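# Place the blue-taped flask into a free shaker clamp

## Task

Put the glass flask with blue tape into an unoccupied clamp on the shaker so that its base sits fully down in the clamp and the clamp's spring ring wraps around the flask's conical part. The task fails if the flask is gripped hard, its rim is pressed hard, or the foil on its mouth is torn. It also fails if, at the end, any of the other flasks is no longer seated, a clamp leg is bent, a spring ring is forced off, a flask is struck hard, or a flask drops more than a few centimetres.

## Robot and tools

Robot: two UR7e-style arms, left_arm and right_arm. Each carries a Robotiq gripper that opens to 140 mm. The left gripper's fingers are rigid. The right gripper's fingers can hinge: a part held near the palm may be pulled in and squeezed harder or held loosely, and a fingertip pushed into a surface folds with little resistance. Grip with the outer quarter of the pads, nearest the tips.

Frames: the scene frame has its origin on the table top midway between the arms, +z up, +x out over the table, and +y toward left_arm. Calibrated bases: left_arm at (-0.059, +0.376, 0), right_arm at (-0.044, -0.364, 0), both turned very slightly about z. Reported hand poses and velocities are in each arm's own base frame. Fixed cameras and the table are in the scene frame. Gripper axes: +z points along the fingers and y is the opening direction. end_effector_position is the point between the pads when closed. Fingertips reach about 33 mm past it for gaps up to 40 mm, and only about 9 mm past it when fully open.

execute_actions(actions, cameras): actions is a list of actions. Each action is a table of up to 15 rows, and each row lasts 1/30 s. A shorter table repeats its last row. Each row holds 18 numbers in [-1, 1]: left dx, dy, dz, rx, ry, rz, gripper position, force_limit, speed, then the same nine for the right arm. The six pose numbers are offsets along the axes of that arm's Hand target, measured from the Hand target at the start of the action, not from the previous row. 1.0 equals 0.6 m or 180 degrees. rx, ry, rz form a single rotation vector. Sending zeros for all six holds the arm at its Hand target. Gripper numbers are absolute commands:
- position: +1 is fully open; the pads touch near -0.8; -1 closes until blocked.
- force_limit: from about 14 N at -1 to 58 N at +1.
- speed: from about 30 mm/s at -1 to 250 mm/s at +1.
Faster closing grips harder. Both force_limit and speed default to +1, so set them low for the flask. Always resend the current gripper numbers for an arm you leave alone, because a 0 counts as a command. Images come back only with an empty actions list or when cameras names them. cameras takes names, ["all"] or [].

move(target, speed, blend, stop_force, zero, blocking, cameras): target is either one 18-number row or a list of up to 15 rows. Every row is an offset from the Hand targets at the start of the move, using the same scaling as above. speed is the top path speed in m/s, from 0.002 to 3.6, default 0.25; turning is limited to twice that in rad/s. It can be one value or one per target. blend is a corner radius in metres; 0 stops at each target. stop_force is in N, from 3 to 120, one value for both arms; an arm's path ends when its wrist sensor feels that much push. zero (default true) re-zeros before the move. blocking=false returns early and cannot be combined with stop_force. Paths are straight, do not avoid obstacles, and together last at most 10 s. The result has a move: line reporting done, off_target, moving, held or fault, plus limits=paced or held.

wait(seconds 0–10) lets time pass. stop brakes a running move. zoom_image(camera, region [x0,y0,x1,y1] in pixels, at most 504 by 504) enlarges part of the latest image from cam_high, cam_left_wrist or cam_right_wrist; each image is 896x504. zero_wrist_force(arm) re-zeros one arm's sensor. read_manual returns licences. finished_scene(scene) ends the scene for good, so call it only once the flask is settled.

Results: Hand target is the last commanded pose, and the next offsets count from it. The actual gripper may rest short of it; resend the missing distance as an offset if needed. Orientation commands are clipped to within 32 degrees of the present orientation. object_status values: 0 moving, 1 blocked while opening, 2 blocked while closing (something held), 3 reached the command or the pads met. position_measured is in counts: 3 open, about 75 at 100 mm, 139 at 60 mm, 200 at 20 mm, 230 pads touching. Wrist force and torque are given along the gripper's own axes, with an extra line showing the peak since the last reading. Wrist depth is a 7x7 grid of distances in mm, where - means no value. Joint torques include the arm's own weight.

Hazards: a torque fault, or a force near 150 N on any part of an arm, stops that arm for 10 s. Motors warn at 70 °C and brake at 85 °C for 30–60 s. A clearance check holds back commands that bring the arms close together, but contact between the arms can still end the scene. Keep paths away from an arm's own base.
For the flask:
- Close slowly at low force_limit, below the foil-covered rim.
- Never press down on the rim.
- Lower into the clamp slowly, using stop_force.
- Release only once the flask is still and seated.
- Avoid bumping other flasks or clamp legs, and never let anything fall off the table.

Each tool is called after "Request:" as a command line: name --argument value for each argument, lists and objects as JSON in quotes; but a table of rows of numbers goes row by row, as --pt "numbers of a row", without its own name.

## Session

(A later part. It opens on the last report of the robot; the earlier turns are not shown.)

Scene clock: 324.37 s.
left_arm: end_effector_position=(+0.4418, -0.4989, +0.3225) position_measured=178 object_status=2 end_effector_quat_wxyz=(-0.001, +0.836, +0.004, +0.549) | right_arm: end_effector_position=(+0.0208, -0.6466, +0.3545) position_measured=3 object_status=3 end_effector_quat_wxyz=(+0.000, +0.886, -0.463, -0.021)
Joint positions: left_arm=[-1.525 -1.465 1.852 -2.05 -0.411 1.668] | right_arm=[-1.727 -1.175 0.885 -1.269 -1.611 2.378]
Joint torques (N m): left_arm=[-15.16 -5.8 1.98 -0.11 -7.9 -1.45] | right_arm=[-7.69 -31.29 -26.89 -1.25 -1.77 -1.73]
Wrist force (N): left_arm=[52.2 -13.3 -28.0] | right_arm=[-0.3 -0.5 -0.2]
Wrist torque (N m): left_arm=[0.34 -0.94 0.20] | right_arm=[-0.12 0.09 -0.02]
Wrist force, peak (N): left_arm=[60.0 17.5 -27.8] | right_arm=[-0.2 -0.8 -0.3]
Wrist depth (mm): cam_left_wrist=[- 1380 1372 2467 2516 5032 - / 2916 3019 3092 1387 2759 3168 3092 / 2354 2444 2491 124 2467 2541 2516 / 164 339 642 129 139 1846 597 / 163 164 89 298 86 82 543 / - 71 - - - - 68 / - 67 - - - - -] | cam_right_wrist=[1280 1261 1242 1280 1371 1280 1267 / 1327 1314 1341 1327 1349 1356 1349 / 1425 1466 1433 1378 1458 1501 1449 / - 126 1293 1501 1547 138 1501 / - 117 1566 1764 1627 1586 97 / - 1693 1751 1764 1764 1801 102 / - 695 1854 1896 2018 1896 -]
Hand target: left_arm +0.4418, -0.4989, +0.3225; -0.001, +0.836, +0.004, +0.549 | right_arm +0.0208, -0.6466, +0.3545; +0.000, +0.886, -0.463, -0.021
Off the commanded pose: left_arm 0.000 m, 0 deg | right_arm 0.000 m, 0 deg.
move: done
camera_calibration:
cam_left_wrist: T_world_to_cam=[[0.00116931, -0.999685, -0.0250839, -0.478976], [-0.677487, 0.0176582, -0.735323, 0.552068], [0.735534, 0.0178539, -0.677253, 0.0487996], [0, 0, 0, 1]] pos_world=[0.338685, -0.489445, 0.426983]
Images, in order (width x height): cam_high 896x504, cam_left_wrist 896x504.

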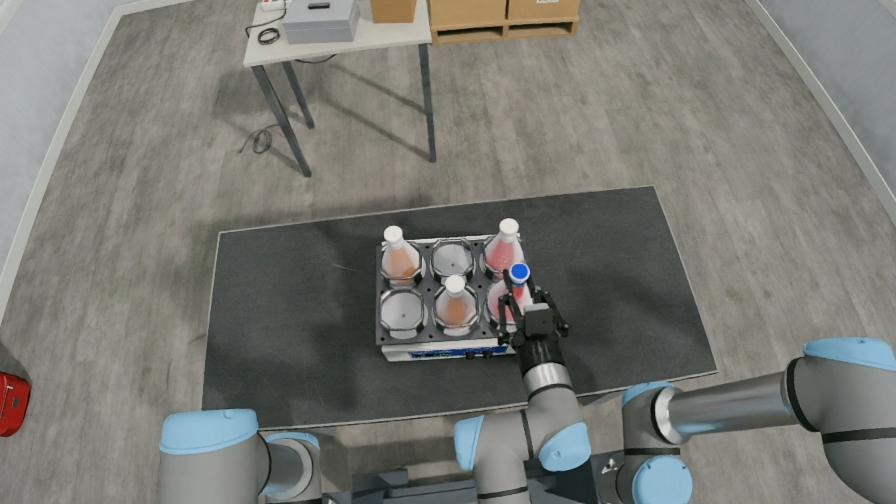

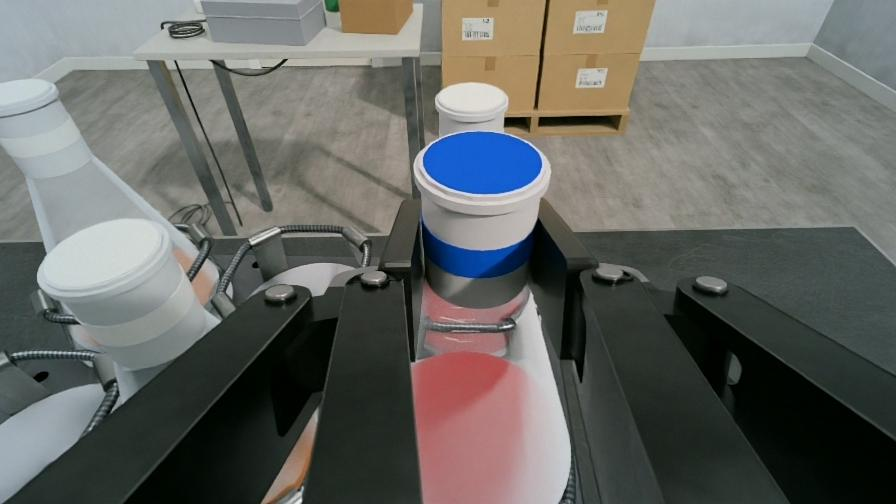

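Request:
move --target '[-0.0017,-0.0017,-0.0038,0,0,0,-1,-0.05,-1,0,0,0,0,0,0,1,1,1]' --speed 0.02

Request:
move --target '[-0.002,-0.014,0.001,-0.0068,0,-0.0152,-1,-0.05,-1,0,0,0,0,0,0,1,1,1]' --speed 0.025 --cameras '["cam_left_wrist","cam_high"]'

Request:
zoom_image --camera "cam_high" --region '[470, 250, 560, 340]'

Scene clock: 328.53 s.
left_arm: end_effector_position=(+0.4392, -0.4978, +0.3225) position_measured=178 object_status=2 end_effector_quat_wxyz=(-0.001, +0.836, +0.004, +0.549) | right_arm: end_effector_position=(+0.0208, -0.6466, +0.3545) position_measured=3 object_status=3 end_effector_quat_wxyz=(+0.000, +0.886, -0.463, -0.021)
Joint positions: left_arm=[-1.53 -1.471 1.855 -2.036 -0.411 1.656] | right_arm=[-1.727 -1.175 0.885 -1.269 -1.611 2.378]
Joint torques (N m): left_arm=[-12.83 -10.31 -1.86 2.44 -7.3 1.07] | right_arm=[-7.5 -31.02 -26.71 -1.12 -1.81 -1.68]
Wrist force (N): left_arm=[52.7 -1.1 -5.5] | right_arm=[-0.1 -0.3 -0.2]
Wrist torque (N m): left_arm=[-0.10 -0.62 -0.33] | right_arm=[-0.07 0.04 -0.02]
Wrist force, peak (N): left_arm=[53.1 -13.1 -28.8] | right_arm=[-0.3 -0.7 0.0]
Wrist depth (mm): cam_left_wrist=[- 1365 1410 2291 2444 3130 3290 / 3019 3130 3092 250 2730 3130 3092 / 2541 2566 2398 125 2467 2491 2467 / 158 169 391 127 139 - 1820 / 162 164 89 266 92 81 539 / - 71 - - - - 68 / - 67 - - - - -] | cam_right_wrist=[1162 1236 1280 1242 1280 1274 1293 / 1327 1320 1341 1341 1341 1334 1349 / 1393 1386 1401 1409 1458 1441 1441 / 505 126 1449 1501 1492 138 1528 / - 117 1606 1393 1648 145 97 / - 1841 1716 1764 1727 1801 102 / - 685 1854 1814 1882 1925 -]
Hand target: left_arm +0.4393, -0.4979, +0.3225; -0.001, +0.836, +0.004, +0.549 | right_arm +0.0208, -0.6466, +0.3545; +0.000, +0.886, -0.463, -0.021
Off the commanded pose: left_arm 0.000 m, 0 deg | right_arm 0.000 m, 0 deg.
move: done

Scene clock: 329.53 s.
left_arm: end_effector_position=(+0.4397, -0.4927, +0.3232) position_measured=178 object_status=2 end_effector_quat_wxyz=(+0.014, +0.835, +0.014, +0.550) | right_arm: end_effector_position=(+0.0208, -0.6466, +0.3545) position_measured=3 object_status=3 end_effector_quat_wxyz=(+0.000, +0.886, -0.463, -0.021)
Joint positions: left_arm=[-1.529 -1.488 1.885 -2.087 -0.409 1.658] | right_arm=[-1.727 -1.175 0.885 -1.269 -1.611 2.378]
Joint torques (N m): left_arm=[0.5 -20.96 -9.86 1.28 -5.89 0.11] | right_arm=[-7.67 -31.5 -26.45 -1.15 -1.81 -1.72]
Wrist force (N): left_arm=[44.9 11.1 -10.4] | right_arm=[-0.1 -0.5 -0.1]
Wrist torque (N m): left_arm=[-0.10 -0.75 -0.08] | right_arm=[-0.12 0.04 -0.01]
Wrist force, peak (N): left_arm=[61.6 17.8 -16.0] | right_arm=[-0.2 -0.7 -0.1]
Wrist depth (mm): cam_left_wrist=[3168 1380 1380 2398 2467 - 3290 / 2883 2759 3208 1475 2759 3168 3290 / 2541 2193 2333 129 151 2566 2592 / 157 163 391 127 139 684 2312 / 308 161 89 145 92 81 543 / - 71 - - - - 68 / - 67 - - - - -] | cam_right_wrist=[1255 1255 1280 1249 1261 1274 1274 / 1320 1327 1334 1327 1363 1341 1349 / 1386 1363 1425 1433 1409 1433 1458 / - 127 1356 1492 1538 138 1492 / - 117 1638 1596 1596 1606 97 / - 1841 1739 1727 1776 1841 102 / - - 1854 1911 1868 1868 -]
Hand target: left_arm +0.4397, -0.4927, +0.3232; +0.014, +0.835, +0.014, +0.550 (not the last commanded pose) | right_arm +0.0208, -0.6466, +0.3545; +0.000, +0.886, -0.463, -0.021
Tool commands: left_gripper/position=-1.0 left_gripper/force_limit=-0.05098 left_gripper/speed=-1.0 right_gripper/position=+1.0 right_gripper/force_limit=+1.0 right_gripper/speed=+1.0
Off the commanded pose: left_arm 0.004 m, 1 deg | right_arm 0.000 m, 0 deg.
TORQUE FAULT: the external load on joint 5 (wrist 2) of the left arm reached its load limit, and that arm stopped. A torque fault puts only its own arm into a fault stop. That arm's remaining commands of this call were not run. That arm may still press on what stopped it. That arm is still stopped at the end of this call. That arm stays stopped for about 10 more seconds. Until then a move that you send moves the other arm only, and its call returns only when the move has ended. Once the stop has ended, the next robot result says so. If the stop ends while you think or write, that arm runs what you send next, counted from a new Hand target: where the arm stands when the stop ends. While its stop runs, that arm takes no new command, but its gripper still runs the gripper command that each later call begins with. Until it ends, the stop uses up actions while you think or wait. An arm that is not stopped still takes commands.
move: fault (left_arm)
camera_calibration:
cam_left_wrist: T_world_to_cam=[[0.00120263, -0.999946, 0.0103665, -0.484287], [-0.674934, -0.00846086, -0.73783, 0.537908], [0.737877, -0.00610936, -0.674907, 0.0370864], [0, 0, 0, 1]] pos_world=[0.33627, -0.479483, 0.426935]
Images, in order (width x height): cam_high 896x504, cam_left_wrist 896x504.

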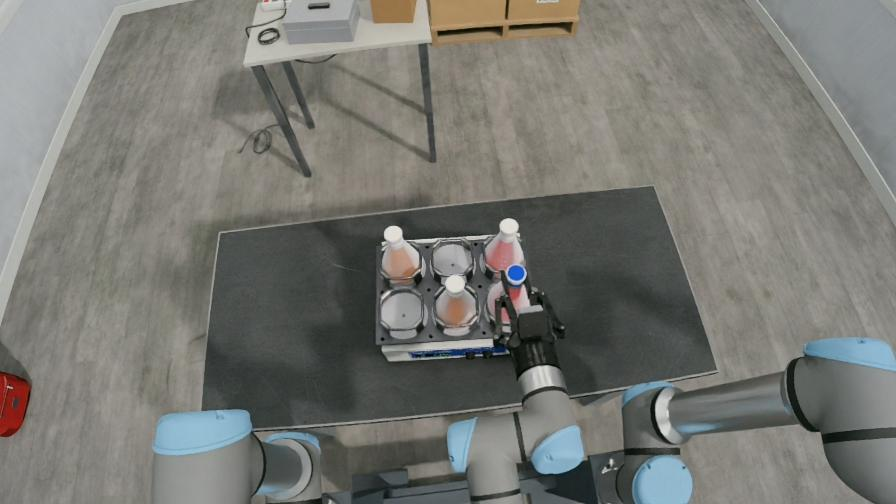

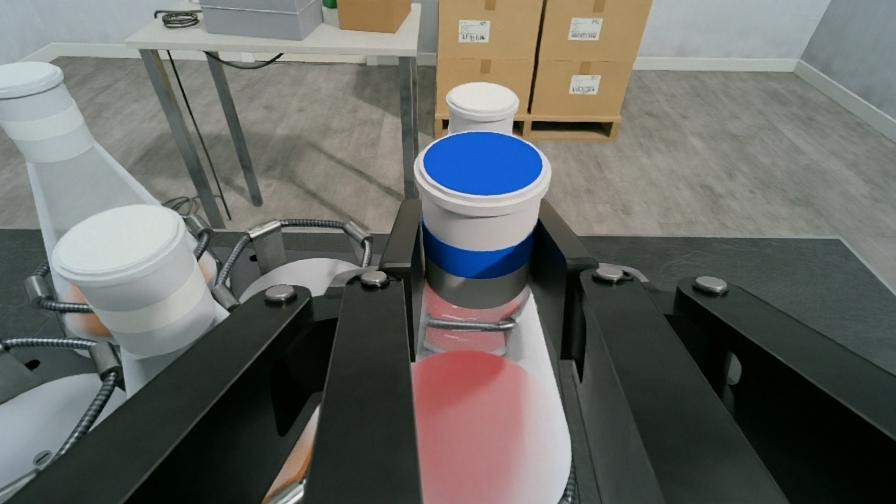

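Scaled by 5.600 from the camera's 896x504 image, which has a finer 1280x720 frame.

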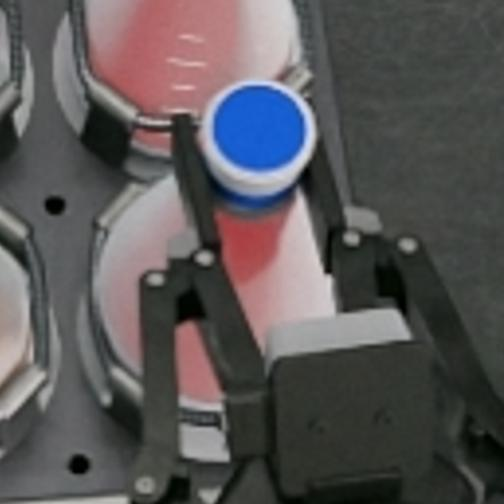

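Request:
wait --seconds 10

Request:
move --target '[0.0052,-0.0195,0.0003,-0.0091,0,-0.0209,-1,-0.05,-1,0,0,0,0,0,0,1,1,1]' --speed 0.025 --cameras '["cam_left_wrist","cam_high"]'

Request:
zoom_image --camera "cam_high" --region '[470, 250, 560, 340]'

Scene clock: 342.10 s.
left_arm: end_effector_position=(+0.4397, -0.4927, +0.3232) position_measured=178 object_status=2 end_effector_quat_wxyz=(+0.014, +0.835, +0.014, +0.550) | right_arm: end_effector_position=(+0.0208, -0.6466, +0.3545) position_measured=3 object_status=3 end_effector_quat_wxyz=(+0.000, +0.886, -0.463, -0.021)
Joint positions: left_arm=[-1.529 -1.488 1.885 -2.087 -0.409 1.658] | right_arm=[-1.727 -1.175 0.885 -1.269 -1.611 2.378]
Joint torques (N m): left_arm=[1.03 -21.08 -8.99 1.27 -5.82 0.17] | right_arm=[-7.71 -30.92 -26.74 -1.1 -1.77 -1.72]
Wrist force (N): left_arm=[44.7 11.4 -10.8] | right_arm=[-0.2 -0.5 -0.1]
Wrist torque (N m): left_arm=[-0.04 -0.70 -0.08] | right_arm=[-0.11 0.07 -0.02]
Wrist force, peak (N): left_arm=[45.0 11.3 -10.6] | right_arm=[-0.2 -0.8 -0.2]
Wrist depth (mm): cam_left_wrist=[3290 1372 1442 2467 2516 - - / 275 2984 3092 2541 2592 3422 3333 / 2444 2376 2491 125 2421 2619 2541 / 157 335 372 128 139 670 2021 / 305 162 89 299 92 81 568 / - 71 - - - - 68 / - 67 - - - - -] | cam_right_wrist=[1224 1287 1249 1267 1280 1274 1287 / 1314 1327 1349 1334 1334 1363 1363 / 1371 1356 1458 1433 1441 1425 1441 / - 126 1557 1501 1510 138 1519 / - 117 1681 1659 1648 1596 97 / - 1841 1727 1739 1727 1751 101 / - 606 1841 1940 1955 1911 -]
Hand target: left_arm +0.4397, -0.4927, +0.3232; +0.014, +0.835, +0.014, +0.550 (not the last commanded pose) | right_arm +0.0208, -0.6466, +0.3545; +0.000, +0.886, -0.463, -0.021
Tool commands: left_gripper/position=-1.0 left_gripper/force_limit=-0.05098 left_gripper/speed=-1.0 right_gripper/position=+1.0 right_gripper/force_limit=+1.0 right_gripper/speed=+1.0
Off the commanded pose: left_arm 0.004 m, 1 deg | right_arm 0.000 m, 0 deg.
TORQUE FAULT, CONTINUED: the left arm's stop, for the torque fault of joint 5 (wrist 2) that an earlier result reported, is over. The rest of the stop counts as 20 of the actions that you can send in this scene. That arm's target is now where it stood when the stop ended, not its last command. That arm keeps its grip as last carried out and accepts commands again: back off and push less far. That arm stops again whenever a joint's load reaches its limit.
wait: 6.97 of 10 s (the simulator was too slow to fit another step into this call); at rest from the start

Scene clock: 343.83 s.
left_arm: end_effector_position=(+0.4410, -0.4808, +0.3256) position_measured=178 object_status=2 end_effector_quat_wxyz=(+0.044, +0.834, +0.033, +0.549) end_effector_velocity=(-0.001, -0.001, +0.000) end_effector_angular_velocity=(+0.003, -0.001, -0.001) | right_arm: end_effector_position=(+0.0208, -0.6466, +0.3545) position_measured=3 object_status=3 end_effector_quat_wxyz=(+0.000, +0.886, -0.463, -0.021)
Joint positions: left_arm=[-1.525 -1.525 1.942 -2.189 -0.412 1.669] | right_arm=[-1.727 -1.175 0.885 -1.269 -1.611 2.378]
Joint velocities: left_arm=[-0.002 0.001 -0.002 0.005 0.001 0] | right_arm=[within noise]
Joint torques (N m): left_arm=[18.24 0.23 -9.81 5.98 -11.34 2.36] | right_arm=[-7.68 -31.36 -26.26 -1.23 -1.78 -1.82]
Wrist force (N): left_arm=[38.4 17.1 -17.0] | right_arm=[-0.4 -0.5 0.1]
Wrist torque (N m): left_arm=[-0.30 -0.71 -0.76] | right_arm=[-0.11 0.10 -0.02]
Wrist force, peak (N): left_arm=[41.9 15.2 -19.3] | right_arm=[-0.2 -0.7 -0.3]
Wrist depth (mm): cam_left_wrist=[3208 1410 1466 2354 2516 - - / 2421 2701 2950 1466 2730 3888 3092 / 2231 2231 2376 125 2566 2759 2916 / 147 154 389 128 133 2193 2566 / 313 155 89 301 86 81 1901 / - 71 - - - - 68 / - 67 - - - - -] | cam_right_wrist=[1236 1267 1280 1280 1261 1267 1274 / 1307 1327 1349 1341 1327 1341 1356 / 1417 1409 1409 1409 1433 1441 1334 / - 126 1466 1501 1519 138 - / - 117 1547 1617 1716 1617 97 / - 1681 1670 1776 1739 1764 102 / - 629 1868 1789 1925 1882 -]
Hand target: left_arm +0.4410, -0.4808, +0.3255; +0.044, +0.834, +0.033, +0.549 | right_arm +0.0208, -0.6466, +0.3545; +0.000, +0.886, -0.463, -0.021
Off the commanded pose: left_arm 0.000 m, 0 deg | right_arm 0.000 m, 0 deg.
move: done
camera_calibration:
cam_left_wrist: T_world_to_cam=[[0.000797448, -0.996613, 0.0822275, -0.494066], [-0.674492, -0.0612431, -0.735738, 0.514358], [0.738282, -0.0548751, -0.672257, 0.0133517], [0, 0, 0, 1]] pos_world=[0.337467, -0.46016, 0.428034]
Images, in order (width x height): cam_high 896x504, cam_left_wrist 896x504.

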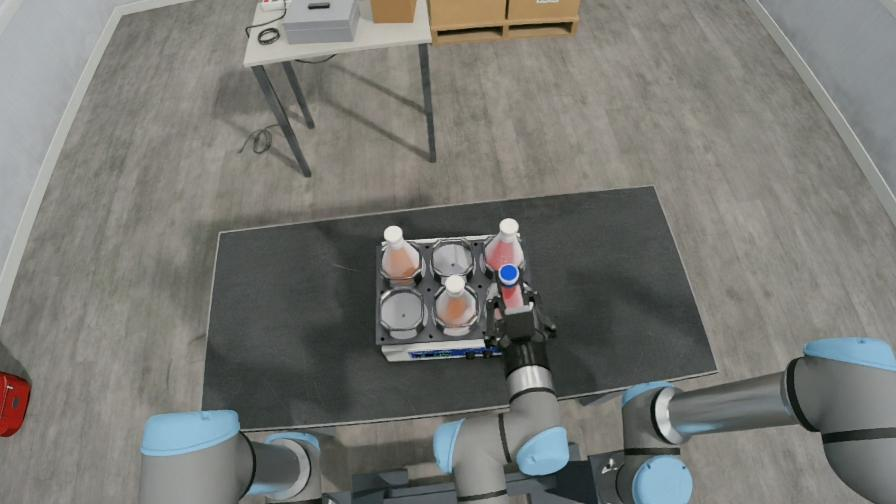

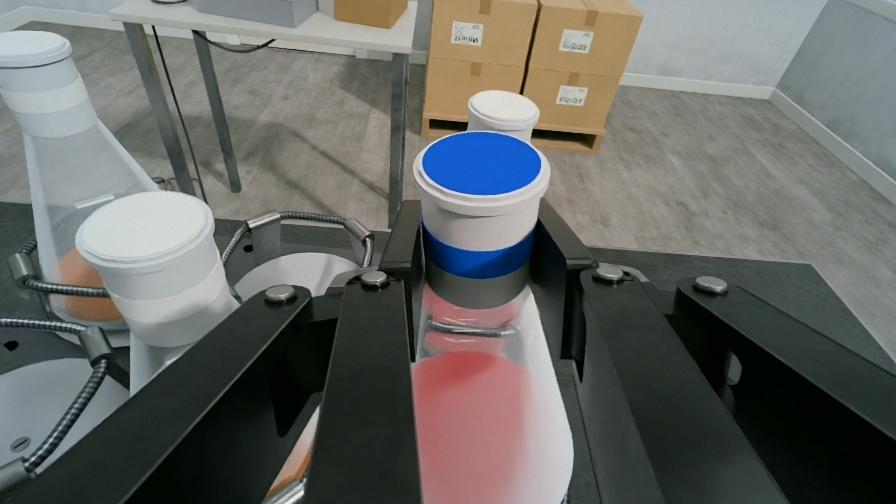

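Scaled by 5.600 from the camera's 896x504 image, which has a finer 1280x720 frame.

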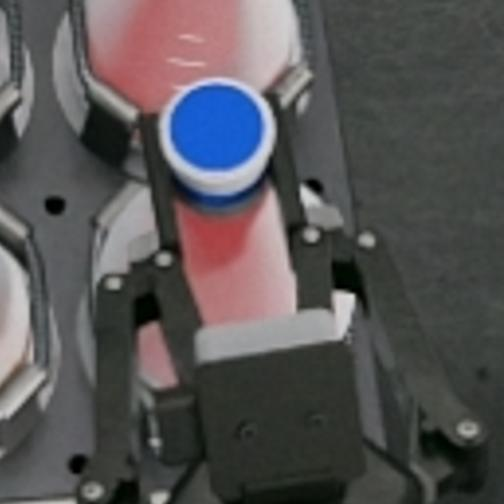

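Request:
move --target '[-0.003,0.0067,0.0014,0,0,0,-1,-0.05,-1,0,0,0,0,0,0,1,1,1]' --speed 0.015 --cameras '["cam_high"]'

Request:
zoom_image --camera "cam_high" --region '[470, 250, 560, 340]'

Scene clock: 347.63 s.
left_arm: end_effector_position=(+0.4411, -0.4851, +0.3239) position_measured=178 object_status=2 end_effector_quat_wxyz=(+0.044, +0.834, +0.033, +0.549) | right_arm: end_effector_position=(+0.0208, -0.6466, +0.3545) position_measured=3 object_status=3 end_effector_quat_wxyz=(+0.000, +0.886, -0.463, -0.021)
Joint positions: left_arm=[-1.525 -1.513 1.934 -2.192 -0.412 1.668] | right_arm=[-1.727 -1.175 0.885 -1.269 -1.611 2.378]
Joint torques (N m): left_arm=[-15.76 -12.07 -11.7 -0.55 -3.46 -0.62] | right_arm=[-7.04 -30.87 -26.21 -1.18 -1.81 -1.71]
Wrist force (N): left_arm=[33.6 -4.1 -10.3] | right_arm=[-0.2 -0.3 -0.1]
Wrist torque (N m): left_arm=[0.11 -0.74 -0.10] | right_arm=[-0.07 0.06 -0.02]
Wrist force, peak (N): left_arm=[45.0 12.0 -19.8] | right_arm=[-0.6 -0.5 -0.1]
Wrist depth (mm): cam_left_wrist=[3092 1387 1434 2467 2467 4010 - / 267 2789 2984 1518 2820 3719 - / 2212 2354 2467 130 2592 3168 3055 / 147 161 369 128 140 2037 2421 / 311 157 89 298 92 81 598 / - 71 - - - - 68 / - 67 - - - - -] | cam_right_wrist=[1092 1249 1190 1280 1267 1261 1293 / 1320 1341 1327 1341 1287 1356 1363 / 1356 1341 1409 1433 1417 1475 1409 / - 126 1401 1492 1557 138 1519 / - 117 1207 1659 1596 1606 97 / - 1681 1716 1693 1751 1704 101 / - 617 - 2119 1882 1925 -]
Hand target: left_arm +0.4411, -0.4851, +0.3240; +0.044, +0.834, +0.033, +0.549 | right_arm +0.0208, -0.6466, +0.3545; +0.000, +0.886, -0.463, -0.021
Off the commanded pose: left_arm 0.000 m, 0 deg | right_arm 0.000 m, 0 deg.
move: done
Images, in order (width x height): cam_high 896x504.

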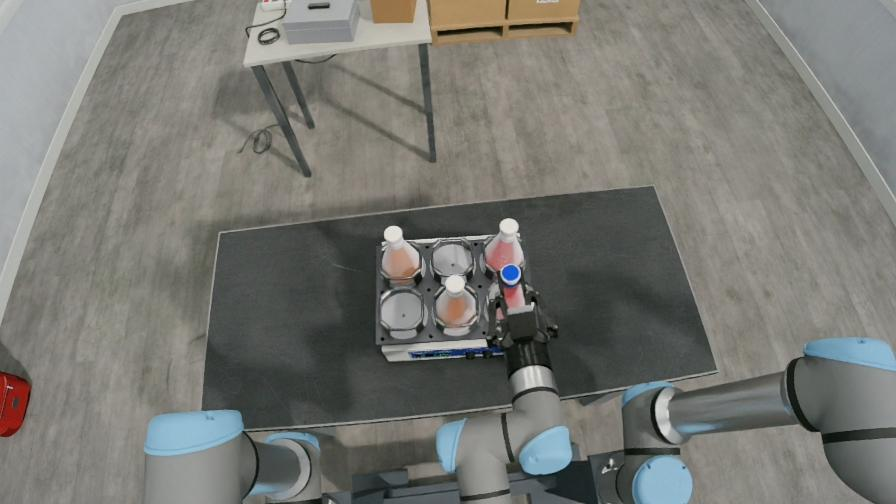

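Scaled by 5.600 from the camera's 896x504 image, which has a finer 1280x720 frame.

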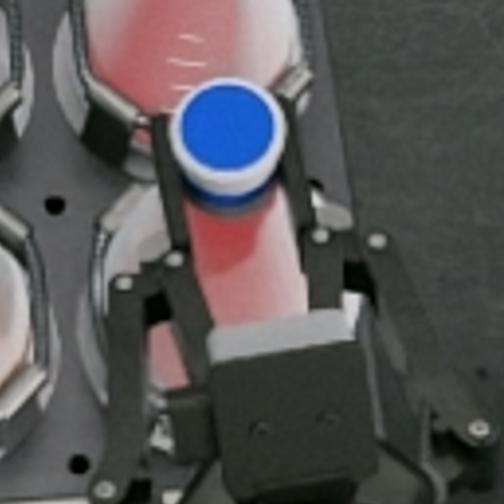

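Request:
move --target '[-0.0061,0.0033,0.0027,0,0,0,-1,-0.05,-1,0,0,0,0,0,0,1,1,1]' --speed 0.012

Scene clock: 350.70 s.
left_arm: end_effector_position=(+0.4414, -0.4868, +0.3223) position_measured=178 object_status=2 end_effector_quat_wxyz=(+0.045, +0.833, +0.034, +0.550) | right_arm: end_effector_position=(+0.0208, -0.6466, +0.3545) position_measured=3 object_status=3 end_effector_quat_wxyz=(+0.000, +0.886, -0.463, -0.021)
Joint positions: left_arm=[-1.525 -1.507 1.934 -2.2 -0.41 1.668] | right_arm=[-1.727 -1.175 0.885 -1.269 -1.611 2.378]
Joint torques (N m): left_arm=[0.21 -17 -16.2 -0.8 -6.44 0.13] | right_arm=[-7.34 -31.44 -26.02 -1.22 -1.75 -1.74]
Wrist force (N): left_arm=[45.2 -9.7 -13.5] | right_arm=[-0.1 -0.4 -0.1]
Wrist torque (N m): left_arm=[0.28 -0.76 0.24] | right_arm=[-0.09 0.04 -0.02]
Wrist force, peak (N): left_arm=[59.2 -10.8 -18.2] | right_arm=[-0.4 -0.7 -0.2]
Wrist depth (mm): cam_left_wrist=[3468 1387 1442 2467 2566 - 3055 / 2444 2789 3055 254 2673 4073 3248 / 2212 2175 2421 129 2646 2789 3092 / 145 160 388 128 140 2212 2421 / 310 157 89 303 92 82 631 / - 71 - - - - 68 / - 67 - - - - -] | cam_right_wrist=[1218 1267 1267 1261 1274 1274 1356 / 1157 1341 1320 1320 1341 1371 1386 / - - 1425 1449 1425 1425 1441 / - 127 1528 1547 1484 138 1627 / - 117 891 1586 1627 1617 97 / - 1801 1896 1727 1751 1776 102 / - 627 1868 1828 2002 1896 -]
Hand target: left_arm +0.4414, -0.4868, +0.3223; +0.045, +0.833, +0.034, +0.550 (not the last commanded pose) | right_arm +0.0208, -0.6466, +0.3545; +0.000, +0.886, -0.463, -0.021
Tool commands: left_gripper/position=-1.0 left_gripper/force_limit=-0.05098 left_gripper/speed=-1.0 right_gripper/position=+1.0 right_gripper/force_limit=+1.0 right_gripper/speed=+1.0
Off the commanded pose: left_arm 0.002 m, 0 deg | right_arm 0.000 m, 0 deg.
TORQUE FAULT: the external load on joint 5 (wrist 2) of the left arm reached its load limit, and that arm stopped. A torque fault puts only its own arm into a fault stop. That arm's remaining commands of this call were not run. That arm may still press on what stopped it. That arm is still stopped at the end of this call. That arm stays stopped for about 10 more seconds. Until then a move that you send moves the other arm only, and its call returns only when the move has ended. Once the stop has ended, the next robot result says so. If the stop ends while you think or write, that arm runs what you send next, counted from a new Hand target: where the arm stands when the stop ends. While its stop runs, that arm takes no new command, but its gripper still runs the gripper command that each later call begins with. Until it ends, the stop uses up actions while you think or wait. An arm that is not stopped still takes commands.
move: fault (left_arm)

Request:
wait --seconds 10

Request:
move --target '[0.0125,0.0195,-0.0051,0.0133,0,0.0306,-1,-0.05,-1,0,0,0,0,0,0,1,1,1]' --speed 0.03

Request:
move --target '[0,0,0,0,0,0,-0.1,-1,-1,0,0,0,0,0,0,1,1,1]' --cameras '["cam_left_wrist","cam_high"]'

Request:
zoom_image --camera "cam_high" --region '[470, 250, 560, 340]'

Request:
zoom_image --camera "cam_left_wrist" --region '[330, 130, 680, 504]'

Scene clock: 363.77 s.
left_arm: end_effector_position=(+0.4420, -0.4865, +0.3237) position_measured=178 object_status=2 end_effector_quat_wxyz=(+0.044, +0.832, +0.034, +0.552) | right_arm: end_effector_position=(+0.0208, -0.6466, +0.3545) position_measured=3 object_status=3 end_effector_quat_wxyz=(+0.000, +0.886, -0.463, -0.021)
Joint positions: left_arm=[-1.525 -1.507 1.934 -2.2 -0.405 1.668] | right_arm=[-1.727 -1.175 0.885 -1.269 -1.611 2.378]
Joint torques (N m): left_arm=[1.15 -16.28 -16.05 -0.94 -4.68 0.03] | right_arm=[-7.25 -31.03 -26.07 -1.18 -1.72 -1.62]
Wrist force (N): left_arm=[26.8 0.8 -10.1] | right_arm=[-0.3 -0.5 -0.2]
Wrist torque (N m): left_arm=[-0.07 -0.77 -0.14] | right_arm=[-0.12 0.07 -0.02]
Wrist force, peak (N): left_arm=[45.2 -9.9 -13.8] | right_arm=[-0.5 -0.7 -0.2]
Wrist depth (mm): cam_left_wrist=[3515 1387 1395 2398 2516 - 3092 / 2376 2673 3055 252 2759 3564 3130 / 2291 2333 2421 129 2592 2916 2883 / 145 158 392 129 140 2376 2541 / 313 157 89 298 86 82 591 / - 71 - - - - 68 / - 67 - - - - -] | cam_right_wrist=[1184 1261 1255 1267 1249 1293 1293 / 1320 1341 1307 1334 1341 1320 1378 / 1401 1378 1409 1401 1409 1466 1417 / - 126 1519 1510 1528 135 1492 / - 117 1764 1617 1627 1617 97 / - 1681 1693 1739 1727 1764 101 / - 629 1841 1868 1882 1955 -]
Hand target: left_arm +0.4420, -0.4865, +0.3237; +0.044, +0.832, +0.034, +0.552 (not the last commanded pose) | right_arm +0.0208, -0.6466, +0.3545; +0.000, +0.886, -0.463, -0.021
Tool commands: left_gripper/position=-1.0 left_gripper/force_limit=-0.05098 left_gripper/speed=-1.0 right_gripper/position=+1.0 right_gripper/force_limit=+1.0 right_gripper/speed=+1.0
Off the commanded pose: left_arm 0.004 m, 0 deg | right_arm 0.000 m, 0 deg.
TORQUE FAULT, CONTINUED: the left arm's stop, for the torque fault of joint 5 (wrist 2) that an earlier result reported, is over. The rest of the stop counts as 19 of the actions that you can send in this scene. Before the stop ended, the hold on joint 5 (wrist 2) of that arm was turned back by 0.3 degrees, the way its load pushed it. That arm's target is now where it stood when the stop ended, not its last command. That arm keeps its grip as last carried out and accepts commands again: back off and push less far. That arm stops again whenever a joint's load reaches its limit.
wait: 7.07 of 10 s (the simulator was too slow to fit another step into this call); at rest from the start

Scene clock: 365.80 s.
left_arm: end_effector_position=(+0.4422, -0.4973, +0.3330) position_measured=178 object_status=2 end_effector_quat_wxyz=(+0.000, +0.833, +0.005, +0.553) end_effector_velocity=(+0.000, +0.000, +0.000) end_effector_angular_velocity=(-0.004, +0.000, +0.000) | right_arm: end_effector_position=(+0.0208, -0.6466, +0.3545) position_measured=3 object_status=3 end_effector_quat_wxyz=(+0.000, +0.886, -0.463, -0.021)
Joint positions: left_arm=[-1.527 -1.477 1.844 -2.029 -0.401 1.663] | right_arm=[-1.727 -1.175 0.885 -1.269 -1.611 2.378]
Joint velocities: left_arm=[0 -0.001 0.003 -0.006 0 0] | right_arm=[within noise]
Joint torques (N m): left_arm=[-12.08 -26.84 -15.21 -3.09 0.63 -0.59] | right_arm=[-7.51 -31.35 -26.57 -1.19 -1.8 -1.71]
Wrist force (N): left_arm=[10.0 1.1 -1.1] | right_arm=[-0.2 -0.4 -0.3]
Wrist torque (N m): left_arm=[-0.09 -0.59 -0.41] | right_arm=[-0.08 0.06 -0.02]
Wrist force, peak (N): left_arm=[26.1 1.2 -9.6] | right_arm=[-0.4 -0.7 0.0]
Wrist depth (mm): cam_left_wrist=[3468 1358 1426 2398 2398 4073 3666 / 3055 3168 3092 258 2759 3248 3830 / 2516 2541 2516 131 2354 2421 2421 / 165 334 406 130 139 640 640 / 291 163 89 147 92 81 540 / - 71 - - - - 68 / - 67 - - - - -] | cam_right_wrist=[1249 1261 1293 1274 1280 1274 1274 / 1327 1327 1314 1349 1341 1341 1349 / 1393 1371 1417 1441 1425 1441 1425 / - 126 1484 1519 1510 138 1510 / - 117 1764 1606 1617 1606 97 / - 1841 1449 1764 1739 1789 102 / - 620 1868 1955 1868 1911 -]
Hand target: left_arm +0.4422, -0.4972, +0.3330; +0.000, +0.833, +0.005, +0.553 | right_arm +0.0208, -0.6466, +0.3545; +0.000, +0.886, -0.463, -0.021
Off the commanded pose: left_arm 0.000 m, 0 deg | right_arm 0.000 m, 0 deg.
move: done

Scene clock: 366.83 s.
left_arm: end_effector_position=(+0.4422, -0.4972, +0.3330) position_measured=141 object_status=0 end_effector_quat_wxyz=(+0.000, +0.833, +0.005, +0.553) | right_arm: end_effector_position=(+0.0208, -0.6466, +0.3545) position_measured=3 object_status=3 end_effector_quat_wxyz=(+0.000, +0.886, -0.463, -0.021)
Joint positions: left_arm=[-1.527 -1.477 1.844 -2.029 -0.401 1.663] | right_arm=[-1.727 -1.175 0.885 -1.269 -1.611 2.378]
Joint torques (N m): left_arm=[-11.04 -40.4 -27.58 -4.55 -0.03 1.5] | right_arm=[-7.31 -30.8 -25.84 -1.11 -1.69 -1.73]
Wrist force (N): left_arm=[1.5 -1.2 0.6] | right_arm=[-0.4 -0.4 -0.1]
Wrist torque (N m): left_arm=[-0.36 -0.57 0.01] | right_arm=[-0.09 0.10 -0.01]
Wrist force, peak (N): left_arm=[10.2 0.9 -1.2] | right_arm=[-0.3 -0.6 -0.1]
Wrist depth (mm): cam_left_wrist=[3666 1395 1372 2421 2491 3614 3719 / 279 2916 3168 244 2701 3055 3130 / 2421 2467 2467 123 2398 2516 2421 / 160 172 128 128 141 563 - / - 91 98 326 125 86 76 / - 72 - - - - 69 / - - - - - - 69] | cam_right_wrist=[1212 1255 1274 1267 1162 1293 1287 / 1320 1300 1334 1327 1334 1356 1356 / 1378 1242 1401 1433 1449 1401 1425 / - 126 1475 1501 1510 138 1510 / - 117 1704 1638 1627 1596 97 / - - 1789 1739 1727 1739 101 / - 642 1828 1841 1911 1911 -]
Hand target: left_arm +0.4422, -0.4972, +0.3330; +0.000, +0.833, +0.005, +0.553 | right_arm +0.0208, -0.6466, +0.3545; +0.000, +0.886, -0.463, -0.021
Off the commanded pose: left_arm 0.000 m, 0 deg | right_arm 0.000 m, 0 deg.
move: done
camera_calibration:
cam_left_wrist: T_world_to_cam=[[0.00283741, -0.999762, -0.0216148, -0.478944], [-0.669915, 0.0141473, -0.742303, 0.557261], [0.742433, 0.0165863, -0.669715, 0.0493508], [0, 0, 0, 1]] pos_world=[0.338037, -0.487532, 0.436356]
Images, in order (width x height): cam_high 896x504, cam_left_wrist 896x504.

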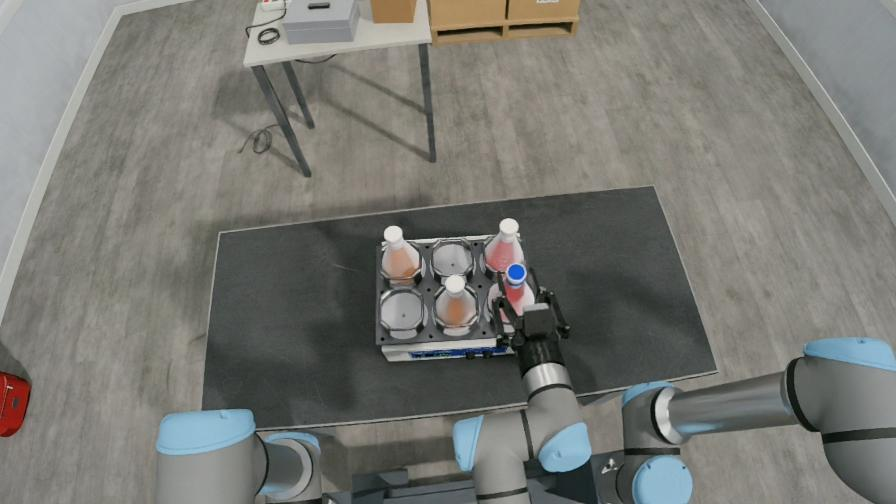

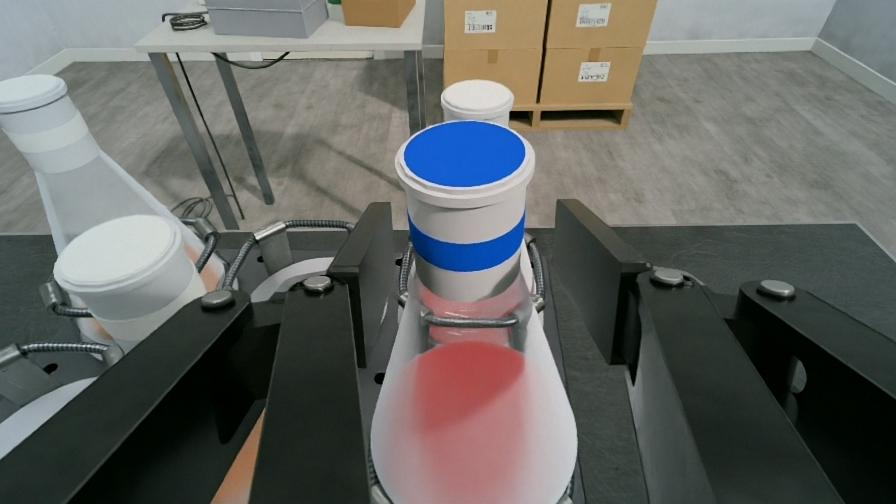

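Scaled by 5.600 from the camera's 896x504 image, which has a finer 1280x720 frame.

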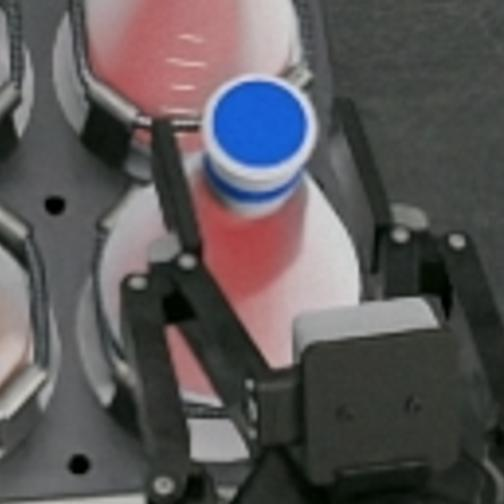

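Scaled by 1.348 from the camera's 896x504 image, which has a finer 1280x720 frame.

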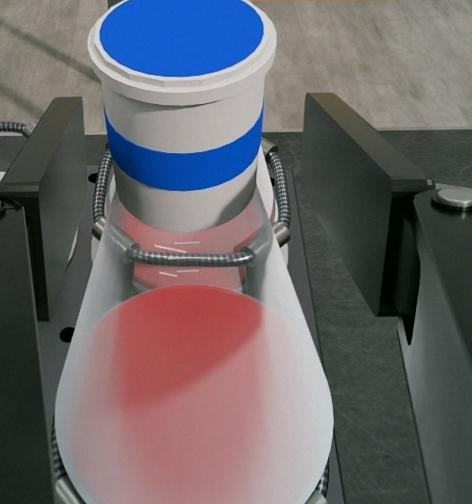

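Request:
move --target '[0.0276,-0.0042,-0.0117,0.23,0,-0.097,-0.1,-1,-1,0,0,0,0,0,0,1,1,1]' --speed 0.15 --cameras '["cam_left_wrist","cam_high"]'

Request:
zoom_image --camera "cam_high" --region '[470, 250, 560, 340]'

Request:
zoom_image --camera "cam_left_wrist" --region '[330, 130, 680, 504]'

Scene clock: 379.53 s.
left_arm: end_effector_position=(+0.4422, -0.4946, +0.3509) position_measured=141 object_status=3 end_effector_quat_wxyz=(-0.211, +0.769, +0.323, +0.509) | right_arm: end_effector_position=(+0.0208, -0.6466, +0.3545) position_measured=3 object_status=3 end_effector_quat_wxyz=(+0.000, +0.886, -0.463, -0.021)
Joint positions: left_arm=[-1.42 -0.841 0.649 -0.429 -0.741 0.481] | right_arm=[-1.727 -1.175 0.885 -1.269 -1.611 2.378]
Joint torques (N m): left_arm=[-12.52 -59.72 -29.17 0.59 2.18 0.06] | right_arm=[-6.93 -31.16 -26.05 -1.18 -1.71 -1.72]
Wrist force (N): left_arm=[2.1 -1.2 -0.2] | right_arm=[-0.3 -0.4 -0.2]
Wrist torque (N m): left_arm=[-0.39 -0.67 0.00] | right_arm=[-0.09 0.07 -0.01]
Wrist force, peak (N): left_arm=[2.2 -1.3 0.3] | right_arm=[-0.4 -0.7 -0.2]
Wrist depth (mm): cam_left_wrist=[- - 3290 3948 1604 1316 1183 / 2251 - 3130 2950 3055 3092 1807 / 2251 867 231 516 2592 230 2271 / 690 - 128 137 131 1510 1989 / 631 - 98 319 124 86 83 / - 72 - 345 - - 69 / - - - 235 - - 69] | cam_right_wrist=[1249 1255 1218 1267 1280 1267 1280 / 1267 1334 1334 1363 1466 1334 1356 / 1386 1378 1409 1441 1417 1409 1716 / - 126 1425 1519 1538 135 1510 / - 117 1693 1606 1617 1596 97 / - 1638 1828 1727 1764 1789 101 / - 1670 1854 1955 1638 1986 -]
Hand target: left_arm +0.4421, -0.4946, +0.3510; -0.211, +0.769, +0.323, +0.509 | right_arm +0.0208, -0.6466, +0.3545; +0.000, +0.886, -0.463, -0.021
Off the commanded pose: left_arm 0.000 m, 0 deg | right_arm 0.000 m, 0 deg.
move: done
camera_calibration:
cam_left_wrist: T_world_to_cam=[[0.708051, -0.705763, -0.0237136, -0.641605], [-0.487758, -0.464504, -0.73914, 0.252117], [0.510643, 0.534915, -0.673134, 0.421363], [0, 0, 0, 1]] pos_world=[0.362095, -0.561105, 0.454769]
Images, in order (width x height): cam_high 896x504, cam_left_wrist 896x504.

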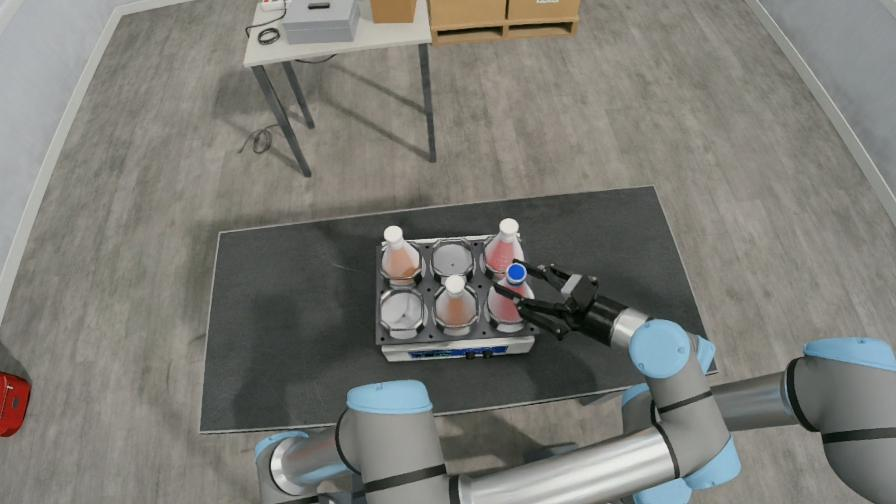

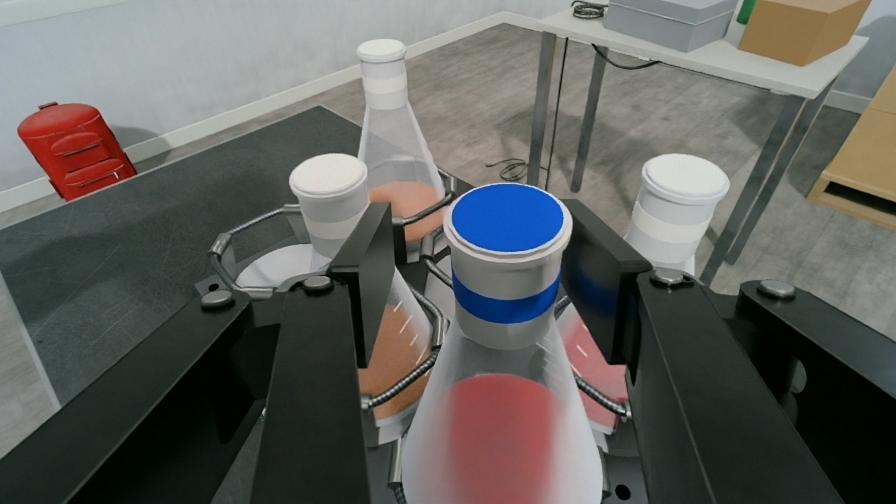

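Scaled by 5.600 from the camera's 896x504 image, which has a finer 1280x720 frame.

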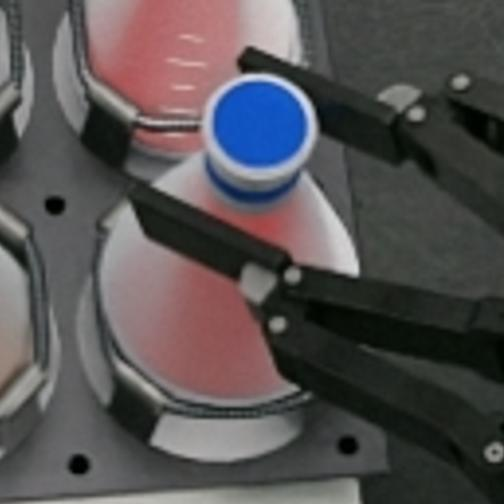

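Scaled by 1.348 from the camera's 896x504 image, which has a finer 1280x720 frame.

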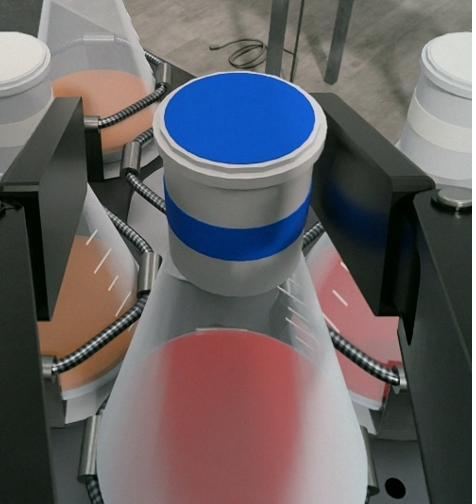

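Request:
move --target '[-0.003,0.0092,0,0,0,0,-0.1,-1,-1,0,0,0,0,0,0,1,1,1]' --speed 0.05

Request:
move --target '[0,0,0,0,0,0,-1,-0.05,-1,0,0,0,0,0,0,1,1,1]'

Request:
wait --seconds 0.7 --cameras '["cam_left_wrist"]'

Request:
zoom_image --camera "cam_left_wrist" --region '[330, 130, 680, 504]'

Scene clock: 385.27 s.
left_arm: end_effector_position=(+0.4456, -0.4990, +0.3493) position_measured=141 object_status=3 end_effector_quat_wxyz=(-0.211, +0.769, +0.323, +0.509) | right_arm: end_effector_position=(+0.0208, -0.6466, +0.3545) position_measured=3 object_status=3 end_effector_quat_wxyz=(+0.000, +0.886, -0.463, -0.021)
Joint positions: left_arm=[-1.416 -0.822 0.621 -0.422 -0.738 0.484] | right_arm=[-1.727 -1.175 0.885 -1.269 -1.611 2.378]
Joint torques (N m): left_arm=[8.12 -64.57 -17.52 0.21 1.58 0.03] | right_arm=[-7.37 -30.46 -26.42 -1.19 -1.78 -1.67]
Wrist force (N): left_arm=[1.8 -1.0 0.0] | right_arm=[-0.2 -0.5 0.0]
Wrist torque (N m): left_arm=[-0.35 -0.61 -0.01] | right_arm=[-0.11 0.06 -0.02]
Wrist force, peak (N): left_arm=[2.5 -1.1 0.3] | right_arm=[-0.5 -0.8 0.0]
Wrist depth (mm): cam_left_wrist=[- - - 3666 1645 1309 1177 / 2070 - 3377 3168 3019 3055 1944 / 2231 - 232 514 2421 1410 2231 / 695 447 129 132 134 1944 1944 / 614 - 98 303 125 86 83 / - 72 - 326 - - 69 / - - - 241 - - 69] | cam_right_wrist=[1173 1255 1267 1267 1280 1280 1287 / 1349 1314 1327 1327 1320 1349 1334 / 1386 1458 1393 1417 1425 1433 1458 / - 125 1557 1519 1538 138 1528 / - 117 1566 1638 1566 1586 97 / - 1704 1814 1716 1739 1764 102 / - 637 2018 1841 1868 - -]
Hand target: left_arm +0.4455, -0.4990, +0.3494; -0.211, +0.769, +0.323, +0.509 | right_arm +0.0208, -0.6466, +0.3545; +0.000, +0.886, -0.463, -0.021
Off the commanded pose: left_arm 0.000 m, 0 deg | right_arm 0.000 m, 0 deg.
move: done

Scene clock: 386.23 s.
left_arm: end_effector_position=(+0.4456, -0.4990, +0.3494) position_measured=174 object_status=0 end_effector_quat_wxyz=(-0.211, +0.769, +0.323, +0.509) | right_arm: end_effector_position=(+0.0208, -0.6466, +0.3545) position_measured=3 object_status=3 end_effector_quat_wxyz=(+0.000, +0.886, -0.463, -0.021)
Joint positions: left_arm=[-1.416 -0.823 0.621 -0.422 -0.738 0.484] | right_arm=[-1.727 -1.175 0.885 -1.269 -1.611 2.378]
Joint torques (N m): left_arm=[-6.58 -66.33 -17.61 -0.8 -0.66 -0.86] | right_arm=[-6.98 -30.97 -25.97 -1.15 -1.71 -1.67]
Wrist force (N): left_arm=[1.8 0.7 -0.2] | right_arm=[-0.2 -0.2 -0.1]
Wrist torque (N m): left_arm=[-0.47 -0.57 -0.21] | right_arm=[-0.04 0.06 -0.01]
Wrist force, peak (N): left_arm=[2.3 1.0 -0.2] | right_arm=[-0.3 -0.6 -0.5]
Wrist depth (mm): cam_left_wrist=[2271 - - 3614 1645 1309 1188 / 1989 2883 2883 3290 2851 3055 1860 / 2271 - 235 514 2444 1442 2175 / - 428 249 132 131 1974 1974 / 617 - 92 149 92 81 1770 / - 71 - - - - 68 / - 69 - - - - -] | cam_right_wrist=[1386 1255 1242 1287 1274 1267 1307 / 1314 1334 1349 1349 1349 1334 1371 / 1401 1393 1401 1409 1433 1441 1433 / - 126 1425 1519 1510 138 1510 / - 117 1606 1638 1693 1547 97 / - 1627 1566 1739 1751 1764 102 / - 1940 1727 1882 1896 1911 -]
Hand target: left_arm +0.4455, -0.4990, +0.3494; -0.211, +0.769, +0.323, +0.509 | right_arm +0.0208, -0.6466, +0.3545; +0.000, +0.886, -0.463, -0.021
Off the commanded pose: left_arm 0.000 m, 0 deg | right_arm 0.000 m, 0 deg.
move: done

Scene clock: 386.93 s.
left_arm: end_effector_position=(+0.4456, -0.4990, +0.3494) position_measured=174 object_status=2 end_effector_quat_wxyz=(-0.211, +0.769, +0.323, +0.509) | right_arm: end_effector_position=(+0.0208, -0.6466, +0.3545) position_measured=3 object_status=3 end_effector_quat_wxyz=(+0.000, +0.886, -0.463, -0.021)
Joint positions: left_arm=[-1.416 -0.823 0.621 -0.422 -0.738 0.484] | right_arm=[-1.727 -1.175 0.885 -1.269 -1.611 2.378]
Joint torques (N m): left_arm=[-10.41 -66.4 -17.44 0.82 -0.69 -0.89] | right_arm=[-7.66 -31.09 -25.86 -1.24 -1.79 -1.63]
Wrist force (N): left_arm=[2.0 0.8 -0.2] | right_arm=[-0.4 -0.3 0.0]
Wrist torque (N m): left_arm=[-0.46 -0.61 -0.20] | right_arm=[-0.08 0.09 -0.01]
Wrist force, peak (N): left_arm=[2.4 1.1 -0.5] | right_arm=[-0.3 -0.5 -0.2]
Wrist depth (mm): cam_left_wrist=[- - - 4424 1645 1296 1199 / 2037 2730 3092 3168 3055 2883 1873 / 2333 - 236 512 2467 228 2251 / - - 250 131 131 1944 2021 / 568 - 92 145 92 81 1666 / - 71 - - - - 68 / - 69 - - - - -] | cam_right_wrist=[1274 1242 1280 1261 1267 1287 1287 / 1327 1261 1320 1173 1393 1356 1341 / 1441 - 1425 1441 1484 1449 1458 / 522 126 1492 1492 1557 138 1510 / - 117 1538 1627 1789 145 97 / - 1704 1648 1764 1739 1789 102 / - 693 1854 1955 1854 1896 -]
Hand target: left_arm +0.4455, -0.4990, +0.3494; -0.211, +0.769, +0.323, +0.509 | right_arm +0.0208, -0.6466, +0.3545; +0.000, +0.886, -0.463, -0.021
Tool commands: left_gripper/position=-1.0 left_gripper/force_limit=-0.05 left_gripper/speed=-1.0 right_gripper/position=+1.0 right_gripper/force_limit=+1.0 right_gripper/speed=+1.0
Off the commanded pose: left_arm 0.000 m, 0 deg | right_arm 0.000 m, 0 deg.
wait: 0.70 s; at rest by 0.17 s
camera_calibration:
cam_left_wrist: T_world_to_cam=[[0.708013, -0.705806, -0.0235651, -0.64723], [-0.487744, -0.464593, -0.739093, 0.250547], [0.510708, 0.534781, -0.673191, 0.420896], [0, 0, 0, 1]] pos_world=[0.365495, -0.565504, 0.453269]
Images, in order (width x height): cam_left_wrist 896x504.

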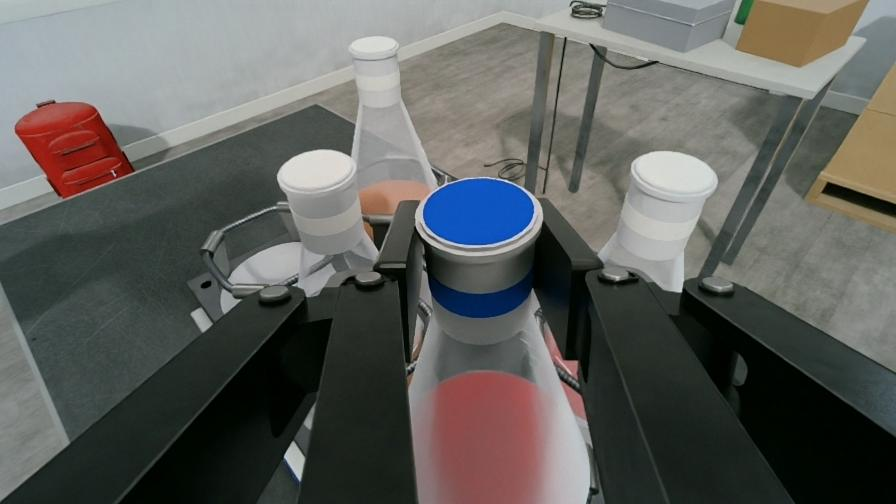

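Scaled by 1.348 from the camera's 896x504 image, which has a finer 1280x720 frame.

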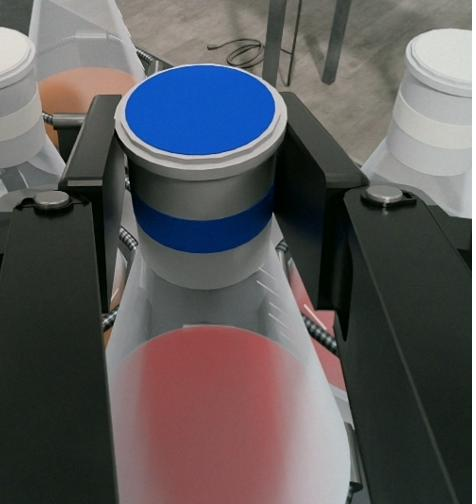

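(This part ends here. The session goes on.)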